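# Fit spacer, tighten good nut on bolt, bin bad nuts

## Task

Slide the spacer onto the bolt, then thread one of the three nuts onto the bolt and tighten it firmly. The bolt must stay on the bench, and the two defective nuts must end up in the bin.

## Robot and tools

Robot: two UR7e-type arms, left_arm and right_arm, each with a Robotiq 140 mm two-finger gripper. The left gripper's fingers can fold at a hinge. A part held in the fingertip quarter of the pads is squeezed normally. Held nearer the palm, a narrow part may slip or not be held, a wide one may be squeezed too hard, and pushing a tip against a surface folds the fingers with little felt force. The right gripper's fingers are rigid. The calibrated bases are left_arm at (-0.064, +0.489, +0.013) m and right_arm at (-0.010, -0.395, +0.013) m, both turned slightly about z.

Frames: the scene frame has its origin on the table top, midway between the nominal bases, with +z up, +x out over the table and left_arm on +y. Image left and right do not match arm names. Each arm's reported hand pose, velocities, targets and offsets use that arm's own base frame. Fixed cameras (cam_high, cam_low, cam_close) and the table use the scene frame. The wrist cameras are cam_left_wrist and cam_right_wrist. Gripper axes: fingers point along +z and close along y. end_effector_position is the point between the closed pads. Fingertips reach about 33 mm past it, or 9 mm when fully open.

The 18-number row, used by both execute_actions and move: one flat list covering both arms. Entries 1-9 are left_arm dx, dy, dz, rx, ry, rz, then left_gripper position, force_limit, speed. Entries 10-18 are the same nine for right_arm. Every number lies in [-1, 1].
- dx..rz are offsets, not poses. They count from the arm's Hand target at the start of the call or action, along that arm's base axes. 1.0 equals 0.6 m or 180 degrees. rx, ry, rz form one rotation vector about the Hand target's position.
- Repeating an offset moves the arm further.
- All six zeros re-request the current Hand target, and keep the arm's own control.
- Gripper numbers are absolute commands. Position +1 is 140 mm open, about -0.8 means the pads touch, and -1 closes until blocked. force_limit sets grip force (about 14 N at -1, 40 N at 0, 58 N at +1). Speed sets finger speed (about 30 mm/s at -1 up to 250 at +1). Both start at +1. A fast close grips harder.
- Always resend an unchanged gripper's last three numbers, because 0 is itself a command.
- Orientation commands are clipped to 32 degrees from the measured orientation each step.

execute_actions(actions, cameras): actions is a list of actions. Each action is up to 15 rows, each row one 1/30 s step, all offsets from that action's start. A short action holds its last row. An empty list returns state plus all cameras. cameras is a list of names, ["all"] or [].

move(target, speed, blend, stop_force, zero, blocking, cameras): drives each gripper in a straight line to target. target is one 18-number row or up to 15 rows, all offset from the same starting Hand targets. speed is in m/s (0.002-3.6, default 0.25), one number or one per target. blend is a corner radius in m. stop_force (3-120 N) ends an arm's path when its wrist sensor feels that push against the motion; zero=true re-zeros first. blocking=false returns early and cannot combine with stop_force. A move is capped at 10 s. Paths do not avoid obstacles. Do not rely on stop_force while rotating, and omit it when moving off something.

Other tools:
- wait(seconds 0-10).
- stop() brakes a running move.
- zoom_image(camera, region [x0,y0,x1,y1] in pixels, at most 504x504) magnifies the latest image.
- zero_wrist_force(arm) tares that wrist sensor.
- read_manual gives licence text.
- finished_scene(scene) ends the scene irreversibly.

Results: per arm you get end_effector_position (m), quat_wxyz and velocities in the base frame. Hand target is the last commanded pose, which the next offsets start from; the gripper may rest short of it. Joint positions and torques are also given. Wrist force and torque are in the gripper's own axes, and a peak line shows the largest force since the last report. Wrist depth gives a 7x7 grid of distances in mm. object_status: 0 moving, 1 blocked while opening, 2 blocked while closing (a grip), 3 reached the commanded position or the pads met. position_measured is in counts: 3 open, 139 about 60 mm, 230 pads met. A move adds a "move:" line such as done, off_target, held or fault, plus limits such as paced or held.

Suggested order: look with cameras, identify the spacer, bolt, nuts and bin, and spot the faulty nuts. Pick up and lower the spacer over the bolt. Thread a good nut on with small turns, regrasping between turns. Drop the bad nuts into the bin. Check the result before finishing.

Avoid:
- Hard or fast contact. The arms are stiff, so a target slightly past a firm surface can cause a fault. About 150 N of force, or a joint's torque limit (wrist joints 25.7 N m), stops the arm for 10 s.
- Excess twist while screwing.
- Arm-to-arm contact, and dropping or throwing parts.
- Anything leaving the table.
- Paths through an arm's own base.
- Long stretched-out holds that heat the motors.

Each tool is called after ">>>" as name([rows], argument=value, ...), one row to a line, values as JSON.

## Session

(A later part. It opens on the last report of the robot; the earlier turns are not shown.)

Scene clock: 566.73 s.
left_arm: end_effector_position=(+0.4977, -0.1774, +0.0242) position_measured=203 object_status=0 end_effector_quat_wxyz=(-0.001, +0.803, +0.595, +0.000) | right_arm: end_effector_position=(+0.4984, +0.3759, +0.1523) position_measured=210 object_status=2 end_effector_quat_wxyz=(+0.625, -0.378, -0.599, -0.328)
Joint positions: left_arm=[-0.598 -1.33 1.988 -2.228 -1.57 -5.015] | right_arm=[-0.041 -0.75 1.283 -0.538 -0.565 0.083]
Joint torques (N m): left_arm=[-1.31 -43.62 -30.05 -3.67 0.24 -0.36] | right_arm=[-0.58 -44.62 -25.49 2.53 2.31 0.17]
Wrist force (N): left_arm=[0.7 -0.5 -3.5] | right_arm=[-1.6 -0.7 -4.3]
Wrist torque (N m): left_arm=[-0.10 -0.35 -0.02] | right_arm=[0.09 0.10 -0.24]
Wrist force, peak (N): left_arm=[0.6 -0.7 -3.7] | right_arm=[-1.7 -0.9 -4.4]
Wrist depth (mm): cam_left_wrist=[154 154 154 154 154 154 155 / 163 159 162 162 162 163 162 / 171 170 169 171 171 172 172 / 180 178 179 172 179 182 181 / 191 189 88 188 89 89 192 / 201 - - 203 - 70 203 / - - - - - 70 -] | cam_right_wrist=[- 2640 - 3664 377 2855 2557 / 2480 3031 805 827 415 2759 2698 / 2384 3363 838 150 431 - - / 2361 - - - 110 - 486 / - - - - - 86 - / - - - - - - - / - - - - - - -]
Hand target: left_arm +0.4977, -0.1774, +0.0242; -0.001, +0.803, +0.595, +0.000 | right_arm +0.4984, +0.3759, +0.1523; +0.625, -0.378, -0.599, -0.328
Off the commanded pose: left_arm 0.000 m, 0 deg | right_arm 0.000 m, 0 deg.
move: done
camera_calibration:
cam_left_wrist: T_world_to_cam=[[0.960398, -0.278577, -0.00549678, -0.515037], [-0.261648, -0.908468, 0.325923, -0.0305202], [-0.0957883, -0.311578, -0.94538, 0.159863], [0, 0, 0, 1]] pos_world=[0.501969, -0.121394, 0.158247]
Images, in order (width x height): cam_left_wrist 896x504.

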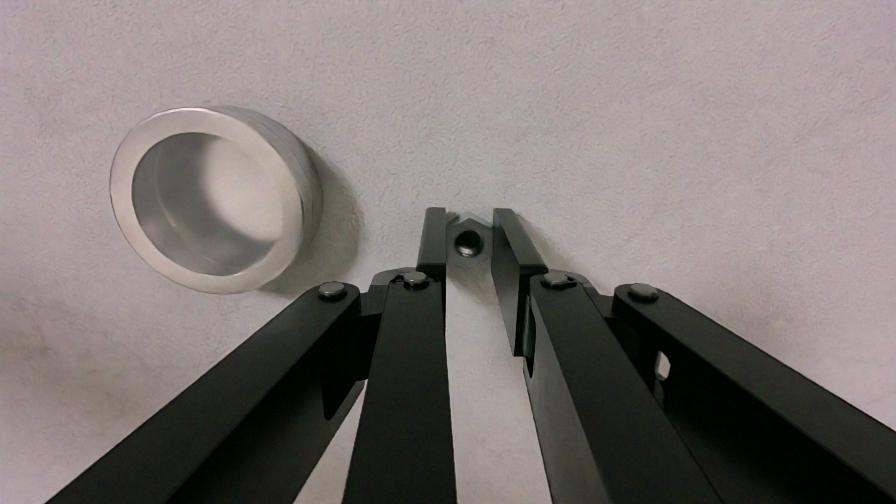

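>>> move([
  [0, 0, 0.4597, 0, 0, 0, -1, -0.1, -1, 0, 0, 0, 0, 0, 0, -0.97, 1, -1],
  [0.143, -0.4842, 0.4597, 0, 0, 0, -1, -0.1, -1, 0, 0, 0, 0, 0, 0, -0.97, 1, -1],
  [0.143, -0.4842, 0.3663, 0, 0, 0, -1, -0.1, -1, 0, 0, 0, 0, 0, 0, -0.97, 1, -1],
], speed=[0.25, 0.25, 0.1], blend=[0.03, 0.02, 0], cameras=["cam_left_wrist", "cam_right_wrist", "cam_close"])

>>> zoom_image(camera="cam_left_wrist", region=[410, 190, 530, 290])

>>> zoom_image(camera="cam_close", region=[410, 50, 530, 170])

>>> zoom_image(camera="cam_right_wrist", region=[380, 0, 580, 220])

Scene clock: 585.00 s.
left_arm: end_effector_position=(+0.5835, -0.4679, +0.2441) position_measured=203 object_status=2 end_effector_quat_wxyz=(-0.001, +0.803, +0.595, +0.000) | right_arm: end_effector_position=(+0.4984, +0.3759, +0.1523) position_measured=210 object_status=2 end_effector_quat_wxyz=(+0.625, -0.378, -0.599, -0.328)
Joint positions: left_arm=[-0.855 -0.95 0.829 -1.449 -1.57 -5.272] | right_arm=[-0.041 -0.75 1.283 -0.538 -0.565 0.083]
Joint torques (N m): left_arm=[-4.13 -42.88 -31.25 -2.55 0.83 -0.51] | right_arm=[-0.4 -44.86 -25.51 2.64 2.27 0.32]
Wrist force (N): left_arm=[0.5 -0.4 -1.1] | right_arm=[-1.7 -0.9 -3.9]
Wrist torque (N m): left_arm=[-0.16 -0.25 0.11] | right_arm=[0.06 0.12 -0.24]
Wrist force, peak (N): left_arm=[0.6 -0.6 -3.8] | right_arm=[-1.7 -1.0 -4.4]
Wrist depth (mm): cam_left_wrist=[- 356 356 355 351 356 353 / 378 366 371 372 375 369 376 / 379 384 388 388 385 410 394 / 418 417 350 169 231 418 417 / - - 88 83 89 86 446 / 468 - - - - 70 - / - - - - - 70 -] | cam_right_wrist=[2557 4233 4632 134 2640 2728 2531 / 3188 - 779 772 3507 2855 2584 / 2081 2759 841 150 - - - / 2431 2384 - - 102 - - / - - - - - 86 - / - - - - - - - / - - - - - - -]
Hand target: left_arm +0.5835, -0.4679, +0.2440; -0.001, +0.803, +0.595, +0.000 | right_arm +0.4984, +0.3759, +0.1523; +0.625, -0.378, -0.599, -0.328
Off the commanded pose: left_arm 0.000 m, 0 deg | right_arm 0.000 m, 0 deg.
move: done
camera_calibration:
cam_left_wrist: T_world_to_cam=[[0.96041, -0.278538, -0.00537987, -0.677068], [-0.261642, -0.908448, 0.325984, -0.343638], [-0.0956864, -0.311671, -0.94536, 0.285467], [0, 0, 0, 1]] pos_world=[0.587668, -0.411794, 0.378247]
cam_right_wrist: T_world_to_cam=[[0.850899, 0.514232, -0.107409, -0.593018], [0.0971438, -0.354957, -0.929822, 0.227328], [-0.51627, 0.78075, -0.351987, 0.159871], [0, 0, 0, 1]] pos_world=[0.565051, 0.260821, 0.203952]
Images, in order (width x height): cam_close 896x504, cam_left_wrist 896x504, cam_right_wrist 896x504.

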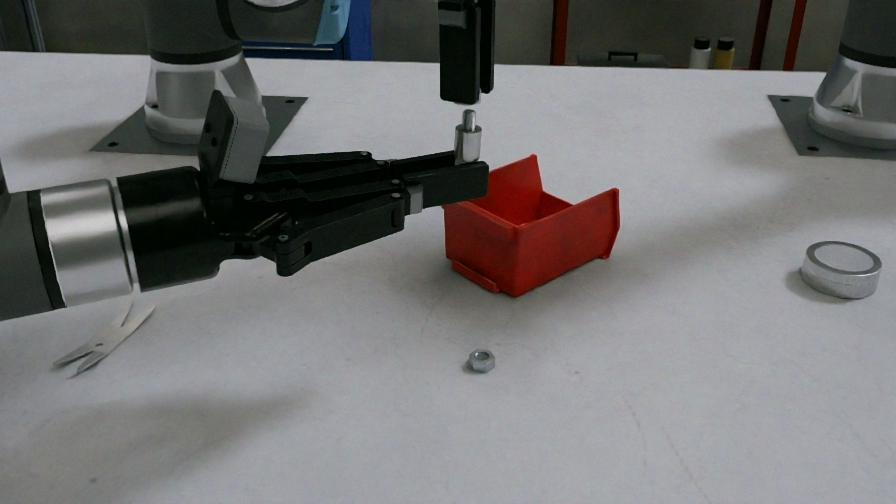

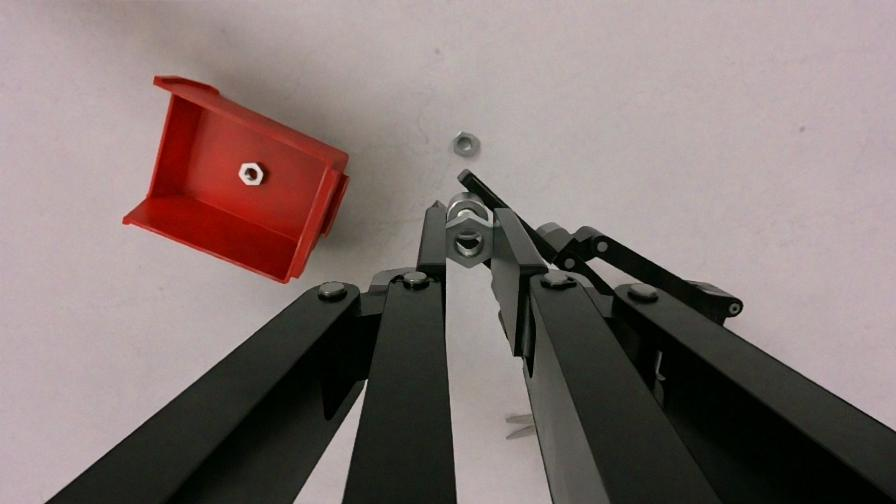

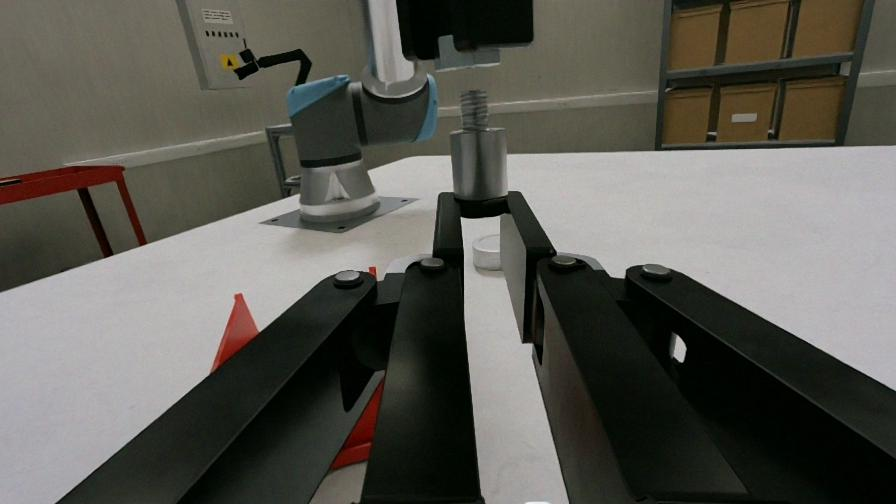

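Scaled by 4.200 from the camera's 896x504 image, which has a finer 1280x720 frame.

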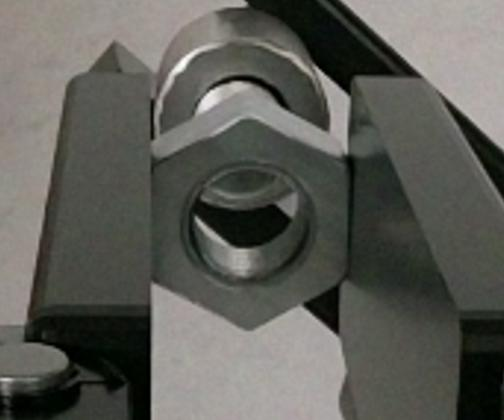

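Scaled by 4.200 from the camera's 896x504 image, which has a finer 1280x720 frame.

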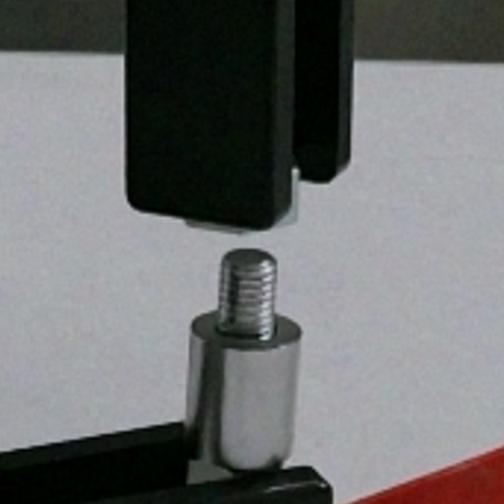

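Scaled by 2.291 from the camera's 896x504 image, which has a finer 1280x720 frame.

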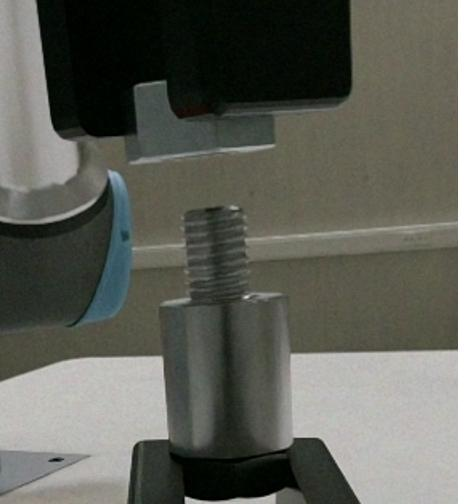

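>>> zoom_image(camera="cam_left_wrist", region=[445, 220, 495, 265])

>>> zoom_image(camera="cam_close", region=[440, 90, 500, 150])

>>> zoom_image(camera="cam_right_wrist", region=[420, 20, 520, 110])

Scaled by 10.080 from the camera's 896x504 image, which has a finer 1280x720 frame.

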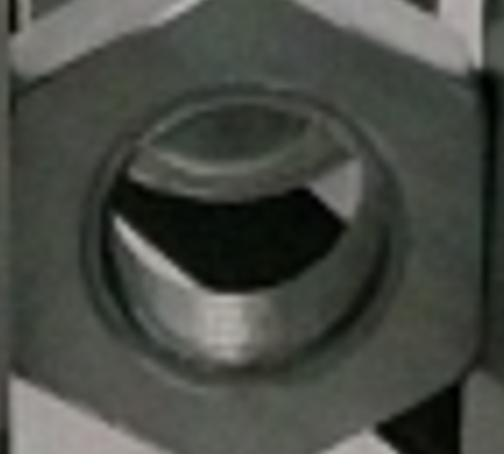

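Scaled by 8.400 from the camera's 896x504 image, which has a finer 1280x720 frame.

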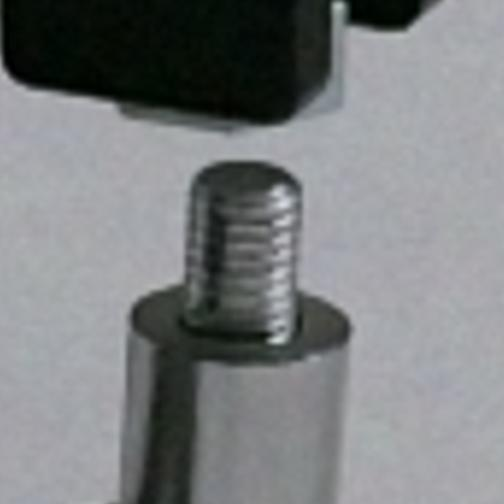

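Scaled by 5.040 from the camera's 896x504 image, which has a finer 1280x720 frame.

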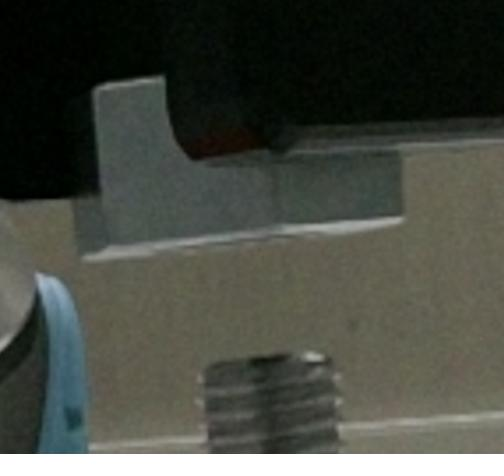

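>>> move(target=[0.0013, 0.0017, 0, 0, 0, 0, -1, -0.1, -1, 0, 0, 0, 0, 0, 0, -0.97, 1, -1], speed=0.05)

>>> move(target=[0, 0, -0.04, 0, 0, 0, -1, -0.1, -1, 0, 0, 0, 0, 0, 0, -0.97, 1, -1], speed=0.012, stop_force=3, cameras=["cam_left_wrist", "cam_right_wrist", "cam_close"])

>>> zoom_image(camera="cam_right_wrist", region=[420, 20, 520, 130])

>>> zoom_image(camera="cam_left_wrist", region=[445, 220, 495, 265])

Scene clock: 620.30 s.
left_arm: end_effector_position=(+0.5843, -0.4669, +0.2439) position_measured=203 object_status=2 end_effector_quat_wxyz=(-0.001, +0.803, +0.595, +0.000) | right_arm: end_effector_position=(+0.4984, +0.3759, +0.1523) position_measured=210 object_status=2 end_effector_quat_wxyz=(+0.625, -0.378, -0.599, -0.328)
Joint positions: left_arm=[-0.854 -0.95 0.83 -1.449 -1.57 -5.271] | right_arm=[-0.041 -0.75 1.283 -0.538 -0.565 0.083]
Joint torques (N m): left_arm=[7.27 -54.54 -15.35 -3.73 0.91 1.09] | right_arm=[-1.02 -45.29 -25.76 2.59 2.14 0.39]
Wrist force (N): left_arm=[0.5 -0.4 -0.8] | right_arm=[-1.8 -1.0 -4.1]
Wrist torque (N m): left_arm=[-0.16 -0.24 -0.01] | right_arm=[0.04 0.13 -0.24]
Wrist force, peak (N): left_arm=[0.7 -0.5 -1.0] | right_arm=[-1.8 -0.9 -4.4]
Wrist depth (mm): cam_left_wrist=[354 354 354 354 352 356 359 / - 369 370 373 374 377 372 / 392 382 384 387 395 397 391 / 414 387 408 169 232 414 426 / - 446 88 95 89 84 450 / - - - - - 70 460 / - - - - - 70 -] | cam_right_wrist=[- 2855 - 135 3363 2728 2407 / - 4161 789 760 3836 2790 2480 / 2252 - 827 150 - - - / - - 695 - 102 - - / - - - - - 87 390 / - - - - - - - / - - - - - - -]
Hand target: left_arm +0.5843, -0.4669, +0.2440; -0.001, +0.803, +0.595, +0.000 | right_arm +0.4984, +0.3759, +0.1523; +0.625, -0.378, -0.599, -0.328
Off the commanded pose: left_arm 0.000 m, 0 deg | right_arm 0.000 m, 0 deg.
move: done

Scene clock: 622.03 s.
left_arm: end_effector_position=(+0.5843, -0.4669, +0.2367) position_measured=203 object_status=2 end_effector_quat_wxyz=(-0.001, +0.803, +0.595, +0.000) | right_arm: end_effector_position=(+0.4984, +0.3759, +0.1523) position_measured=210 object_status=2 end_effector_quat_wxyz=(+0.625, -0.378, -0.599, -0.328)
Joint positions: left_arm=[-0.854 -0.952 0.852 -1.469 -1.57 -5.271] | right_arm=[-0.041 -0.75 1.283 -0.538 -0.565 0.083]
Joint torques (N m): left_arm=[6.39 -39.47 -34.89 -3.2 0.43 -0.09] | right_arm=[-1.68 -46.14 -25.8 2.6 2.28 0.57]
Wrist force (N): left_arm=[0.4 -0.8 -2.0] | right_arm=[-2.8 -0.7 -4.3]
Wrist torque (N m): left_arm=[-0.15 -0.25 -0.01] | right_arm=[0.03 0.13 -0.22]
Wrist force, peak (N): left_arm=[0.8 -1.7 -7.5] | right_arm=[-9.4 0.3 -5.2]
Wrist depth (mm): cam_left_wrist=[349 350 347 349 350 349 345 / 366 361 361 366 365 365 369 / 391 374 380 376 389 388 389 / 409 409 381 169 227 412 408 / 436 426 86 95 89 86 436 / 457 - - - - 70 459 / - - - - - 70 -] | cam_right_wrist=[- 2994 - 128 3507 2822 2316 / - - 800 145 - 2790 2584 / 2232 3188 861 150 916 847 - / 2361 - - - 121 - - / - - - - - 86 - / - - - - - - - / - - - - - - -]
Hand target: left_arm +0.5843, -0.4669, +0.2367; -0.001, +0.803, +0.595, +0.000 (not the last commanded pose) | right_arm +0.4984, +0.3759, +0.1523; +0.625, -0.378, -0.599, -0.328
Off the commanded pose: left_arm 0.017 m, 0 deg | right_arm 0.000 m, 0 deg.
move: contact (left_arm)
camera_calibration:
cam_left_wrist: T_world_to_cam=[[0.960398, -0.278577, -0.00549678, -0.677592], [-0.261648, -0.908468, 0.325923, -0.340148], [-0.0957883, -0.311578, -0.94538, 0.27884], [0, 0, 0, 1]] pos_world=[0.588469, -0.410894, 0.370747]
cam_right_wrist: T_world_to_cam=[[0.850899, 0.514232, -0.107409, -0.593018], [0.0971438, -0.354957, -0.929822, 0.227328], [-0.51627, 0.78075, -0.351987, 0.159871], [0, 0, 0, 1]] pos_world=[0.565051, 0.260821, 0.203952]
Images, in order (width x height): cam_close 896x504, cam_left_wrist 896x504, cam_right_wrist 896x504.

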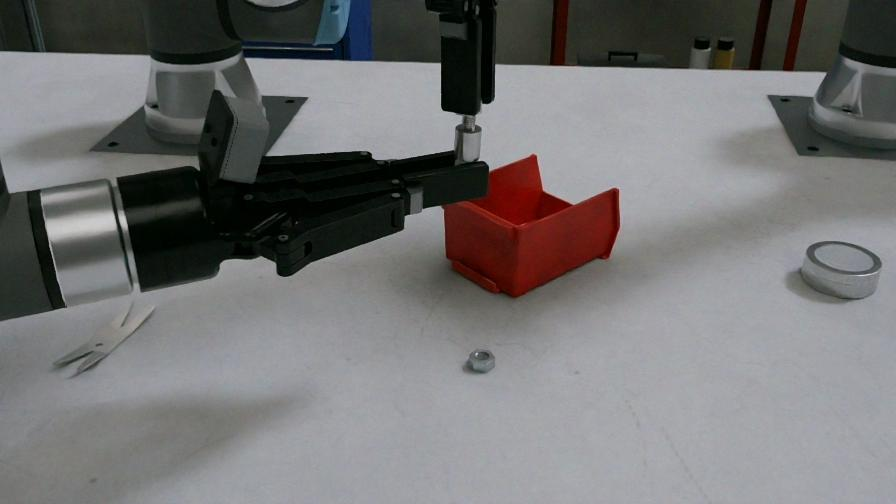

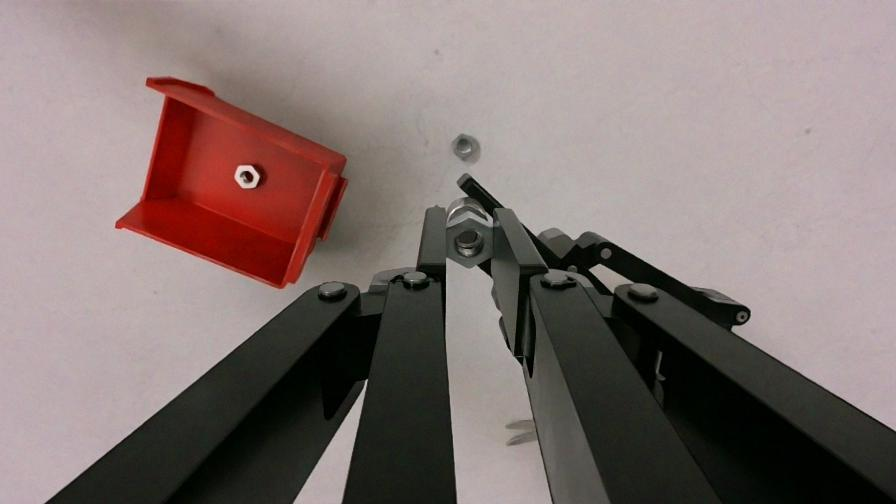

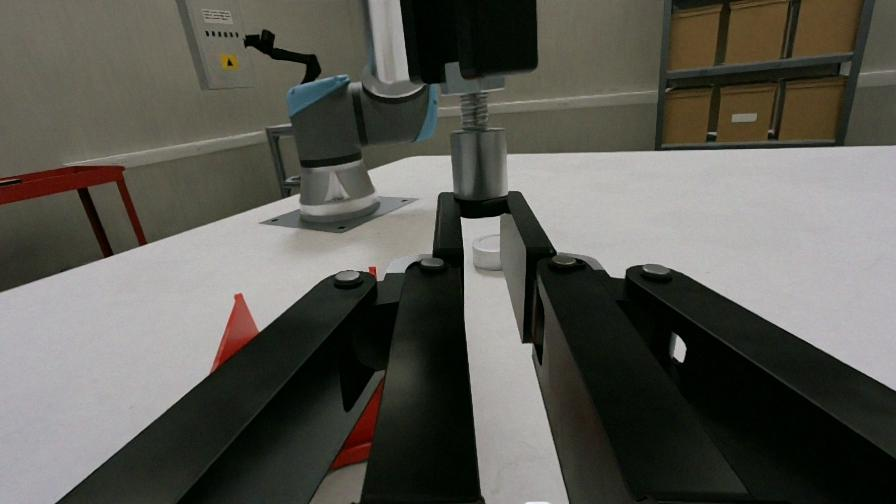

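Scaled by 4.582 from the camera's 896x504 image, which has a finer 1280x720 frame.

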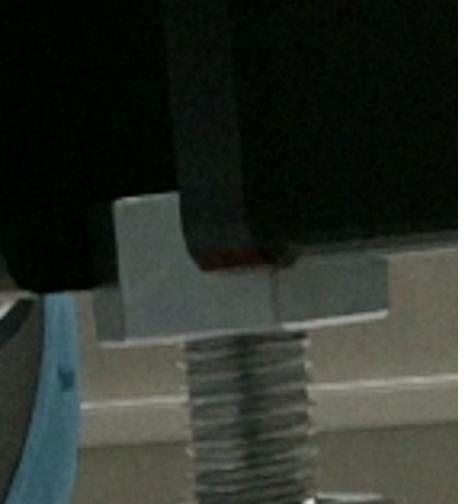

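Scaled by 10.080 from the camera's 896x504 image, which has a finer 1280x720 frame.

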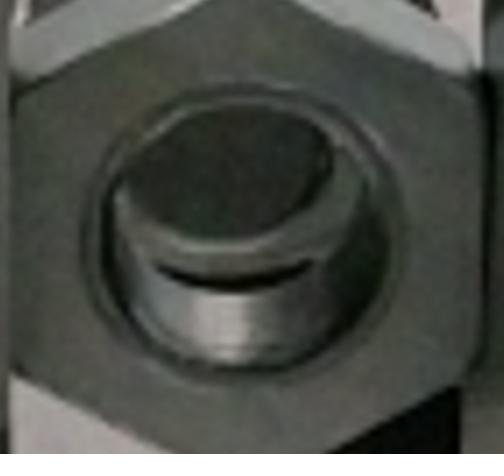

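>>> move([
  [0, 0, -0.001, 0, 0, -0.6111, -1, -0.1, -1, 0, 0, 0, 0, 0, 0, -0.97, 1, -1],
  [0, 0, -0.002, 0, 0, 0.7778, -1, -0.1, -1, 0, 0, 0, 0, 0, 0, -0.97, 1, -1],
], speed=0.5, blend=[0.001, 0], cameras=["cam_left_wrist", "cam_right_wrist"])

>>> zoom_image(camera="cam_right_wrist", region=[380, 0, 580, 220])

>>> zoom_image(camera="cam_left_wrist", region=[445, 220, 495, 265])

Scene clock: 630.23 s.
left_arm: end_effector_position=(+0.5843, -0.4669, +0.2355) position_measured=203 object_status=2 end_effector_quat_wxyz=(-0.001, -0.285, +0.959, -0.001) | right_arm: end_effector_position=(+0.4984, +0.3759, +0.1523) position_measured=210 object_status=2 end_effector_quat_wxyz=(+0.625, -0.378, -0.599, -0.328)
Joint positions: left_arm=[-0.853 -0.954 0.859 -1.476 -1.572 -1.43] | right_arm=[-0.041 -0.75 1.283 -0.538 -0.565 0.083]
Joint torques (N m): left_arm=[5.37 -32.61 -28.84 -1.46 -0.34 0.84] | right_arm=[-3.43 -46.56 -25.28 2.71 1.38 0.49]
Wrist force (N): left_arm=[1.2 1.7 -10.7] | right_arm=[-12.9 0.4 -6.2]
Wrist torque (N m): left_arm=[-0.24 -0.25 0.18] | right_arm=[0.00 0.17 -0.20]
Wrist force, peak (N): left_arm=[1.2 1.7 -10.8] | right_arm=[-13.1 0.6 -6.1]
Wrist depth (mm): cam_left_wrist=[- 357 347 347 343 341 351 / - 204 209 365 369 - 366 / 201 207 207 213 389 393 372 / 201 224 223 169 404 410 418 / 434 426 88 95 89 84 434 / 453 - - - - 70 448 / - - - - - 70 -] | cam_right_wrist=[2698 2923 3836 125 3558 2728 2384 / - 4307 797 143 5010 2888 2584 / 2994 - 835 150 877 - - / - - - - 100 - - / - - - - - 86 - / 411 - - - - - - / - - - - - - -]
Hand target: left_arm +0.5843, -0.4669, +0.2355; -0.001, -0.285, +0.959, -0.001 | right_arm +0.4984, +0.3759, +0.1523; +0.625, -0.378, -0.599, -0.328
Off the commanded pose: left_arm 0.000 m, 0 deg | right_arm 0.000 m, 0 deg.
move: done
camera_calibration:
cam_left_wrist: T_world_to_cam=[[-0.556936, 0.830537, -0.00553962, 0.72677], [0.784209, 0.528043, 0.325864, -0.280026], [0.273567, 0.177141, -0.9454, 0.290111], [0, 0, 0, 1]] pos_world=[0.544998, -0.507134, 0.369548]
cam_right_wrist: T_world_to_cam=[[0.850899, 0.514232, -0.107409, -0.593018], [0.0971438, -0.354957, -0.929822, 0.227328], [-0.51627, 0.78075, -0.351987, 0.159871], [0, 0, 0, 1]] pos_world=[0.565051, 0.260821, 0.203952]
Images, in order (width x height): cam_left_wrist 896x504, cam_right_wrist 896x504.

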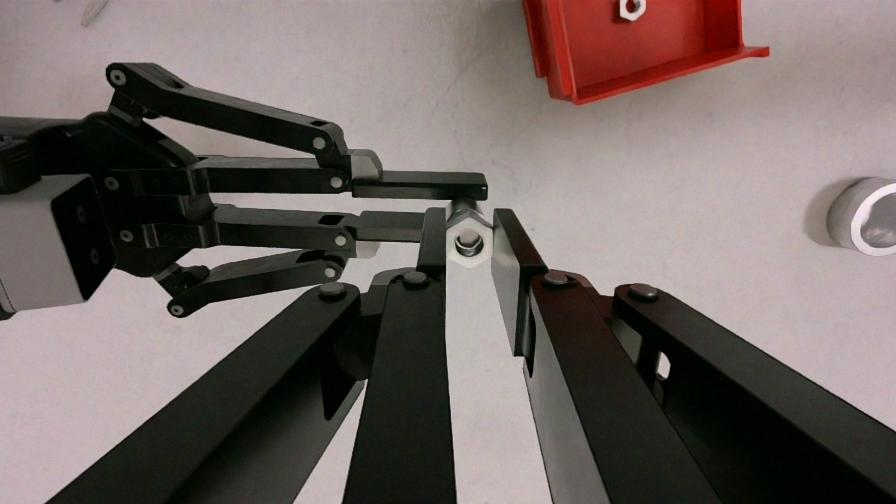

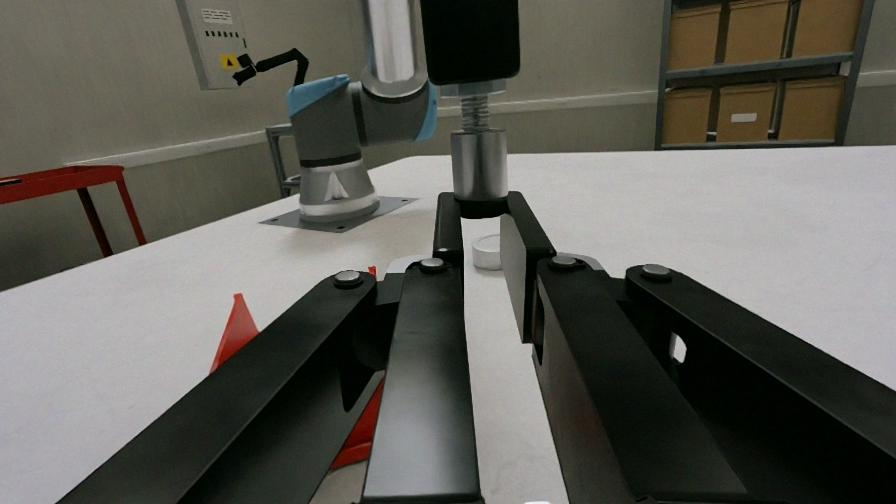

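Scaled by 2.291 from the camera's 896x504 image, which has a finer 1280x720 frame.

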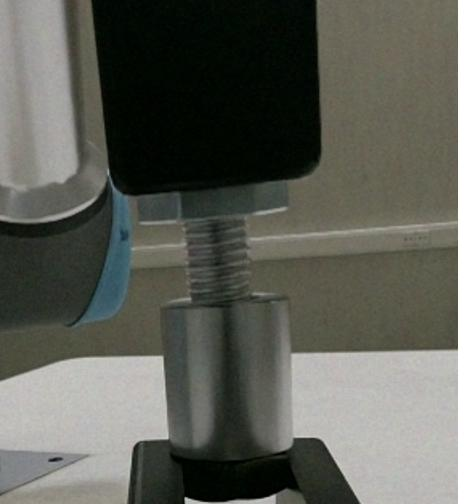

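Scaled by 10.080 from the camera's 896x504 image, which has a finer 1280x720 frame.

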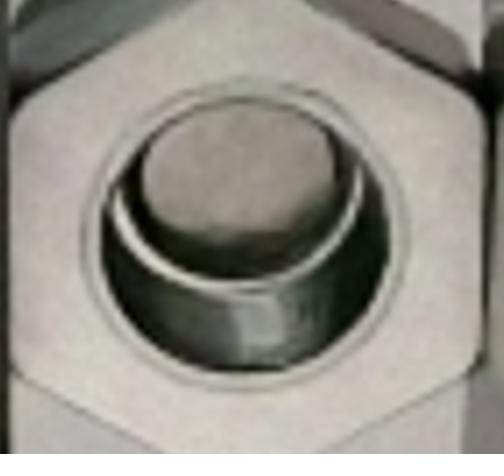

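>>> move([
  [0, 0, -0.00076, 0, 0, -0.6111, -1, -0.1, -1, 0, 0, 0, 0, 0, 0, -0.97, 1, -1],
  [0, 0, -0.00153, 0, 0, 0.7778, -1, -0.1, -1, 0, 0, 0, 0, 0, 0, -0.97, 1, -1],
], speed=0.5, blend=[0.001, 0], cameras=["cam_left_wrist", "cam_right_wrist"])

>>> zoom_image(camera="cam_right_wrist", region=[380, 0, 580, 220])

>>> zoom_image(camera="cam_left_wrist", region=[445, 220, 495, 265])

Scene clock: 640.07 s.
left_arm: end_effector_position=(+0.5842, -0.4669, +0.2346) position_measured=203 object_status=2 end_effector_quat_wxyz=(+0.000, +0.998, -0.060, +0.001) | right_arm: end_effector_position=(+0.4984, +0.3759, +0.1523) position_measured=210 object_status=2 end_effector_quat_wxyz=(+0.625, -0.378, -0.599, -0.328)
Joint positions: left_arm=[-0.854 -0.955 0.863 -1.479 -1.569 2.408] | right_arm=[-0.041 -0.75 1.283 -0.538 -0.565 0.083]
Joint torques (N m): left_arm=[6.04 -29.98 -24.06 -1.09 -1.15 0.87] | right_arm=[-4.7 -48.29 -25.62 5.94 0 0.67]
Wrist force (N): left_arm=[0.3 -2.8 -18.4] | right_arm=[-22.3 -0.7 -5.9]
Wrist torque (N m): left_arm=[-0.06 -0.24 0.16] | right_arm=[0.06 0.22 -0.26]
Wrist force, peak (N): left_arm=[0.4 -2.5 -19.0] | right_arm=[-22.8 -1.0 -6.1]
Wrist depth (mm): cam_left_wrist=[346 345 350 346 192 185 186 / 363 365 366 363 200 204 361 / 394 387 380 204 207 380 383 / 412 408 408 169 400 412 412 / 435 427 88 95 89 84 443 / 453 - - - - 70 462 / - - - - - 70 -] | cam_right_wrist=[- 2958 - 126 - 2669 2081 / 2455 3031 789 144 3836 2855 2480 / 2759 - 841 150 - - - / - - - - 100 559 - / - - - - - 87 - / - - - - - - - / - - - - - - -]
Hand target: left_arm +0.5843, -0.4669, +0.2346; +0.000, +0.998, -0.060, +0.001 | right_arm +0.4984, +0.3759, +0.1523; +0.625, -0.378, -0.599, -0.328
Off the commanded pose: left_arm 0.000 m, 0 deg | right_arm 0.000 m, 0 deg.
move: done
camera_calibration:
cam_left_wrist: T_world_to_cam=[[-0.10722, -0.99422, -0.00544713, -0.388069], [-0.940145, 0.0996032, 0.325893, 0.527634], [-0.323467, 0.0400635, -0.945391, 0.574168], [0, 0, 0, 1]] pos_world=[0.640168, -0.461383, 0.368747]
cam_right_wrist: T_world_to_cam=[[0.850899, 0.514232, -0.107409, -0.593018], [0.0971438, -0.354957, -0.929822, 0.227328], [-0.51627, 0.78075, -0.351987, 0.159871], [0, 0, 0, 1]] pos_world=[0.565051, 0.260821, 0.203952]
Images, in order (width x height): cam_left_wrist 896x504, cam_right_wrist 896x504.

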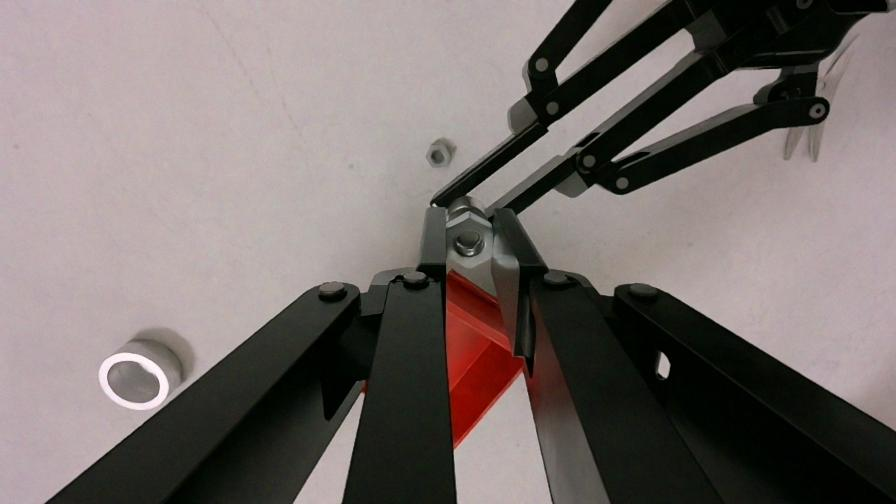

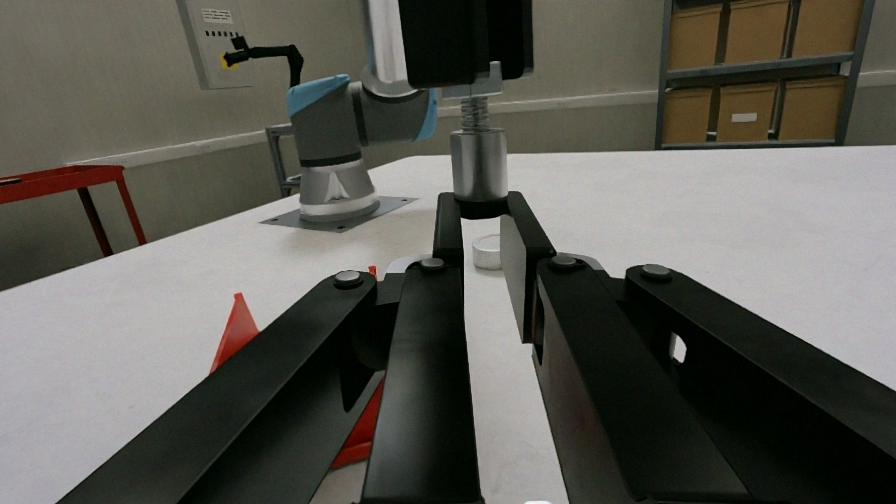

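Scaled by 2.291 from the camera's 896x504 image, which has a finer 1280x720 frame.

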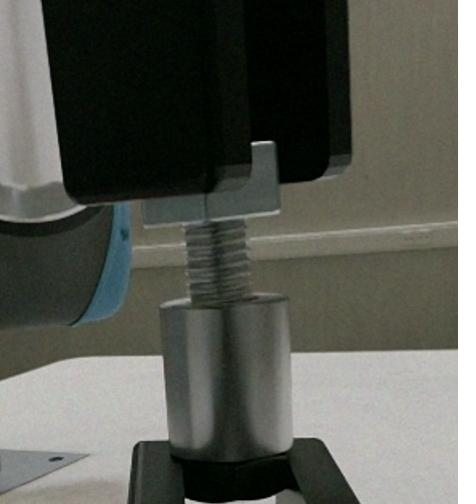

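Scaled by 10.080 from the camera's 896x504 image, which has a finer 1280x720 frame.

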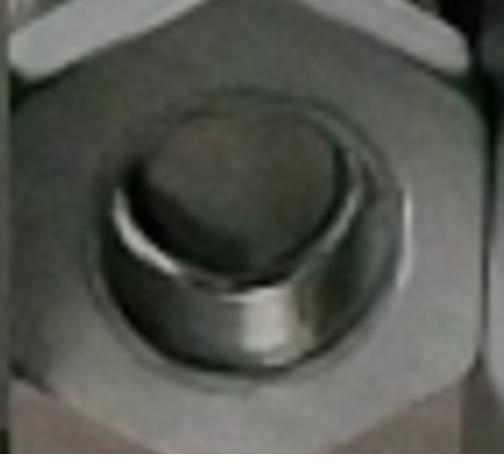

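>>> move([
  [0, 0, 0.0032, 0, 0, 0, -1, -0.1, -1, 0, 0, 0, 0, 0, 0, -0.97, 1, -1],
  [0, 0, 0.0032, 0, 0, 0, -0.5, -0.1, -1, 0, 0, 0, 0, 0, 0, -0.97, 1, -1],
], speed=0.03, cameras=["cam_left_wrist", "cam_right_wrist", "cam_close"])

>>> zoom_image(camera="cam_right_wrist", region=[380, 0, 580, 220])

>>> zoom_image(camera="cam_left_wrist", region=[435, 200, 505, 275])

>>> zoom_image(camera="cam_close", region=[430, 80, 510, 160])

Scene clock: 648.67 s.
left_arm: end_effector_position=(+0.5843, -0.4669, +0.2365) position_measured=192 object_status=0 end_effector_quat_wxyz=(+0.000, +0.998, -0.060, +0.001) | right_arm: end_effector_position=(+0.4984, +0.3759, +0.1523) position_measured=210 object_status=2 end_effector_quat_wxyz=(+0.625, -0.378, -0.599, -0.328)
Joint positions: left_arm=[-0.854 -0.955 0.857 -1.474 -1.569 2.408] | right_arm=[-0.041 -0.75 1.283 -0.538 -0.565 0.083]
Joint torques (N m): left_arm=[5.59 -51.35 -20.65 -3.46 -0.25 0.29] | right_arm=[-5.38 -48.63 -25.84 -0.55 -0.88 0.86]
Wrist force (N): left_arm=[0.6 -0.3 -1.0] | right_arm=[-1.0 -0.9 -3.8]
Wrist torque (N m): left_arm=[-0.14 -0.26 0.17] | right_arm=[0.06 -0.07 -0.24]
Wrist force, peak (N): left_arm=[0.3 -2.8 -20.2] | right_arm=[-24.3 -0.6 -5.7]
Wrist depth (mm): cam_left_wrist=[345 350 348 347 191 186 188 / 360 367 364 368 201 203 362 / 390 385 384 382 210 386 385 / 407 415 409 167 402 411 405 / 437 - 88 341 89 85 432 / - - - - - 68 - / - - - - - 69 -] | cam_right_wrist=[2431 3363 - 130 2958 2958 2431 / 2480 3558 802 145 - 2923 2855 / 2098 - 835 151 - - - / - - - - 101 - - / - - - - - 87 - / - - - - - - - / - - - - - - -]
Hand target: left_arm +0.5843, -0.4669, +0.2365; +0.000, +0.998, -0.060, +0.001 | right_arm +0.4984, +0.3759, +0.1523; +0.625, -0.378, -0.599, -0.328
Off the commanded pose: left_arm 0.000 m, 0 deg | right_arm 0.000 m, 0 deg.
move: done
camera_calibration:
cam_left_wrist: T_world_to_cam=[[-0.107472, -0.994193, -0.0055699, -0.387841], [-0.940118, 0.0998007, 0.325912, 0.527115], [-0.323463, 0.0402627, -0.945384, 0.575957], [0, 0, 0, 1]] pos_world=[0.640169, -0.461384, 0.370548]
cam_right_wrist: T_world_to_cam=[[0.850899, 0.514232, -0.107409, -0.593018], [0.0971438, -0.354957, -0.929822, 0.227328], [-0.51627, 0.78075, -0.351987, 0.159871], [0, 0, 0, 1]] pos_world=[0.565051, 0.260821, 0.203952]
Images, in order (width x height): cam_close 896x504, cam_left_wrist 896x504, cam_right_wrist 896x504.

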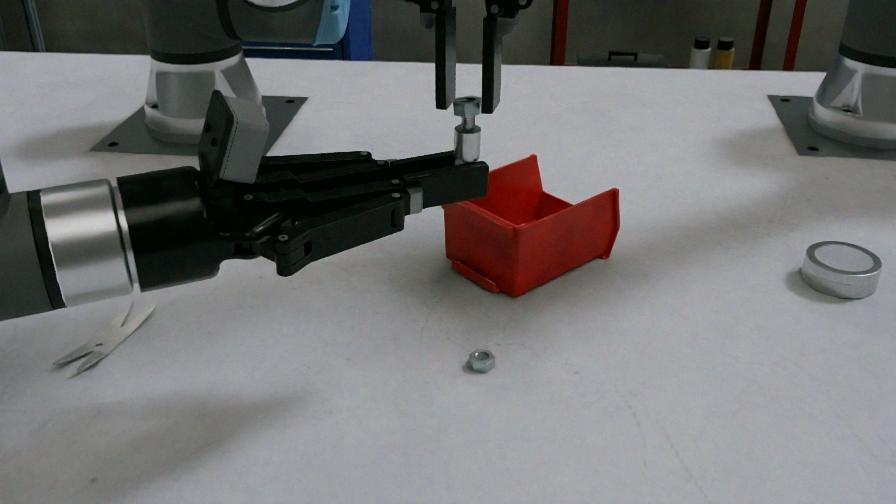

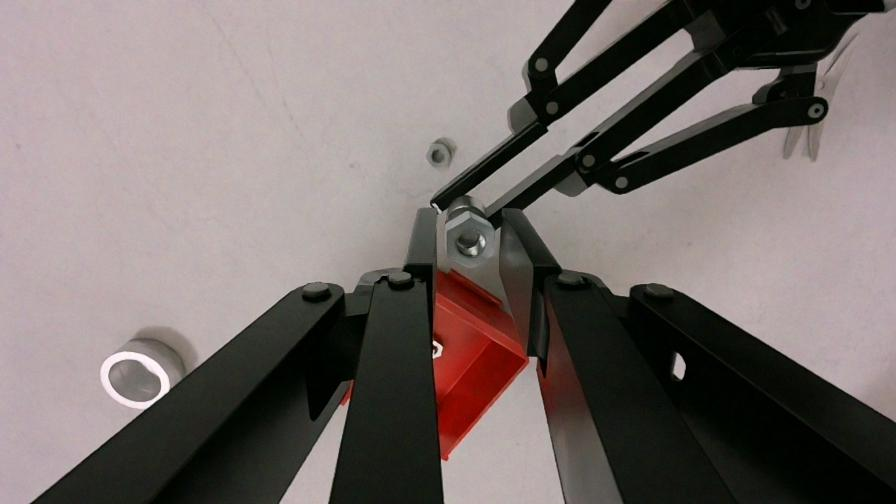

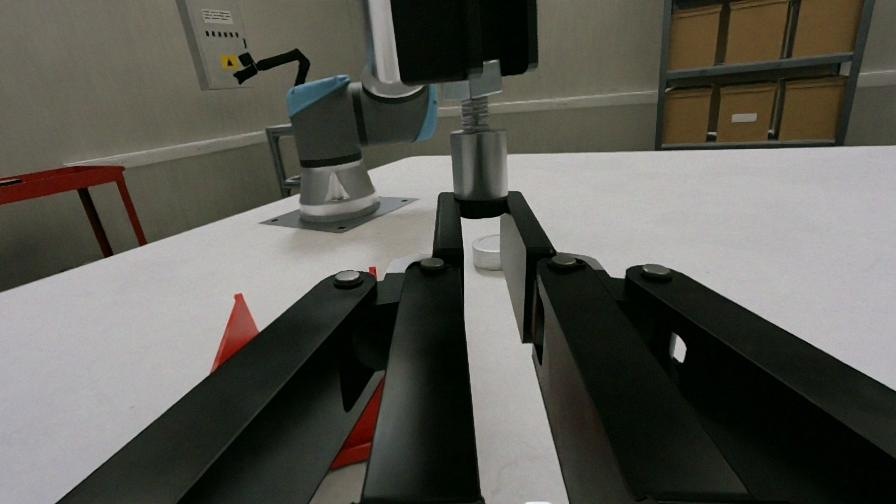

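Scaled by 2.291 from the camera's 896x504 image, which has a finer 1280x720 frame.

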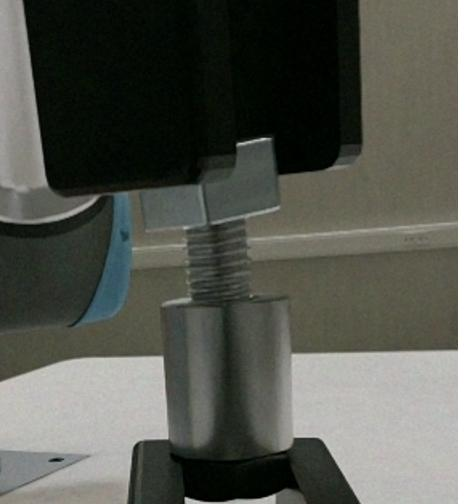

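Scaled by 6.720 from the camera's 896x504 image, which has a finer 1280x720 frame.

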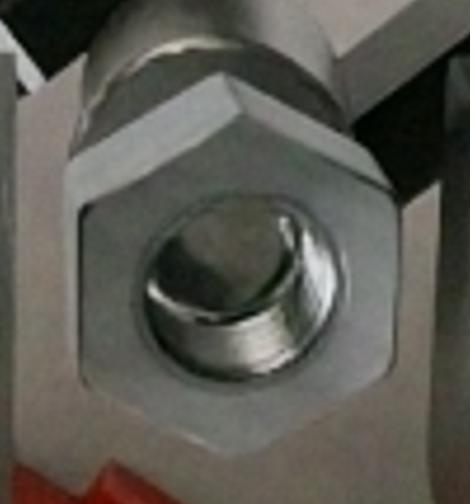

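Scaled by 6.300 from the camera's 896x504 image, which has a finer 1280x720 frame.

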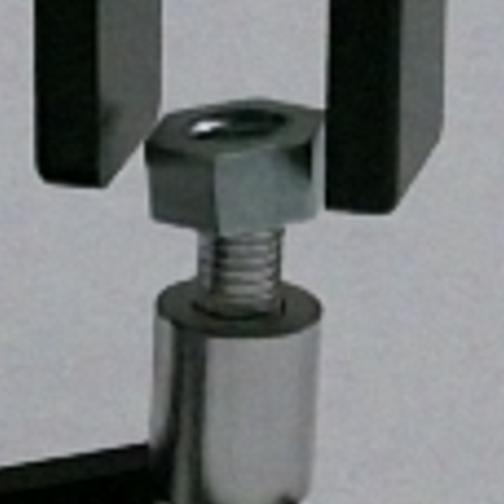

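>>> move([
  [0, 0, 0, 0, 0, 0, -1, -0.1, -1, 0, 0, 0, 0, 0, 0, -0.97, 1, -1],
  [0, 0, 0.1, 0, 0, 0, -1, -0.1, -1, 0, 0, 0, 0, 0, 0, -0.97, 1, -1],
  [-0.2455, 0.0498, -0.0275, 0, 0, -0.1094, -1, -0.1, -1, 0.15, -0.26, 0, 0.0141, -0.0072, 0, -0.97, 1, -1],
  [-0.2455, 0.0498, -0.3425, 0, 0, -0.1094, -1, -0.1, -1, 0.15, -0.26, 0, 0.0141, -0.0072, 0, -0.97, 1, -1],
], speed=[0.05, 0.15, 0.25, 0.15], blend=[0, 0.02, 0.02, 0], cameras=["cam_left_wrist", "cam_close"])

Scene clock: 672.10 s.
left_arm: end_effector_position=(+0.4369, -0.4370, +0.0308) position_measured=203 object_status=2 end_effector_quat_wxyz=(+0.000, +0.973, -0.230, +0.001) | right_arm: end_effector_position=(+0.5884, +0.2199, +0.1523) position_measured=210 object_status=2 end_effector_quat_wxyz=(+0.627, -0.360, -0.598, -0.346)
Joint positions: left_arm=[-1.004 -1.155 1.718 -2.134 -1.569 2.602] | right_arm=[-0.246 -0.525 0.866 -0.306 -0.771 0.012]
Joint torques (N m): left_arm=[6.38 -55.26 -33.3 -3.39 0.29 0.43] | right_arm=[-6.8 -50.98 -29.59 3.38 2.29 1.12]
Wrist force (N): left_arm=[0.8 -0.3 -1.0] | right_arm=[-0.7 -0.9 -4.4]
Wrist torque (N m): left_arm=[-0.10 -0.34 0.17] | right_arm=[0.05 -0.09 -0.12]
Wrist force, peak (N): left_arm=[-1.1 -2.4 -14.0] | right_arm=[-0.7 -1.2 -6.7]
Wrist depth (mm): cam_left_wrist=[159 159 160 160 160 161 160 / 167 168 165 97 166 168 169 / 177 176 153 173 173 132 178 / 187 188 144 172 179 122 188 / 199 197 - 178 89 89 199 / 209 - - - - 70 211 / - - - - - 70 -] | cam_right_wrist=[2531 3031 375 871 3777 2855 2855 / - 3318 404 456 3610 3069 2888 / 1889 4464 430 153 - 1014 - / - - 430 - 101 665 - / - - - - - 86 - / - - - - - - - / - - - - - - -]
Hand target: left_arm +0.4370, -0.4370, +0.0310; +0.000, +0.973, -0.230, +0.001 | right_arm +0.5884, +0.2199, +0.1523; +0.627, -0.360, -0.598, -0.346
Off the commanded pose: left_arm 0.000 m, 0 deg | right_arm 0.000 m, 0 deg.
move: done
camera_calibration:
cam_left_wrist: T_world_to_cam=[[-0.436156, -0.899853, -0.00573405, -0.190171], [-0.851435, 0.410609, 0.326281, 0.549615], [-0.291251, 0.147192, -0.945255, 0.365368], [0, 0, 0, 1]] pos_world=[0.49143, -0.450582, 0.164947]
Images, in order (width x height): cam_close 896x504, cam_left_wrist 896x504.

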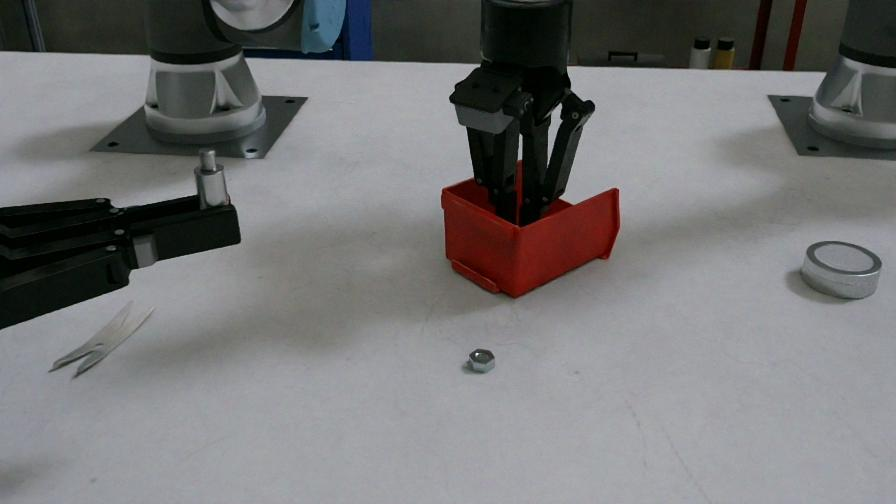

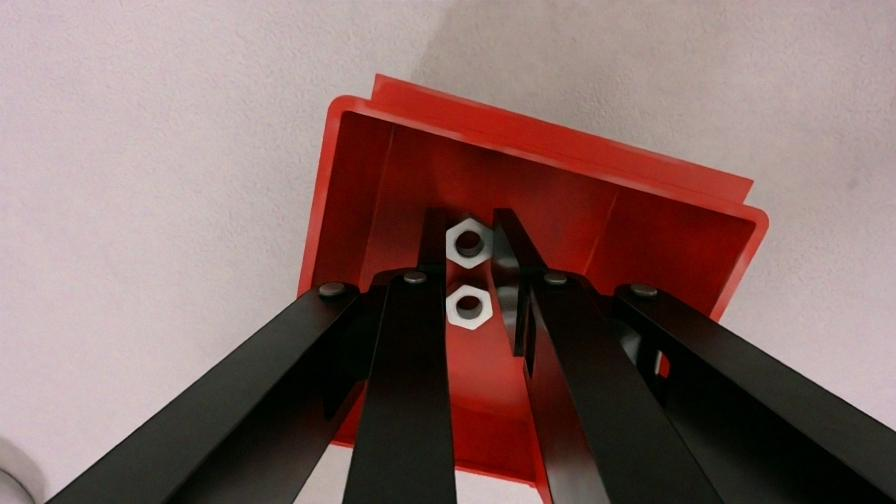

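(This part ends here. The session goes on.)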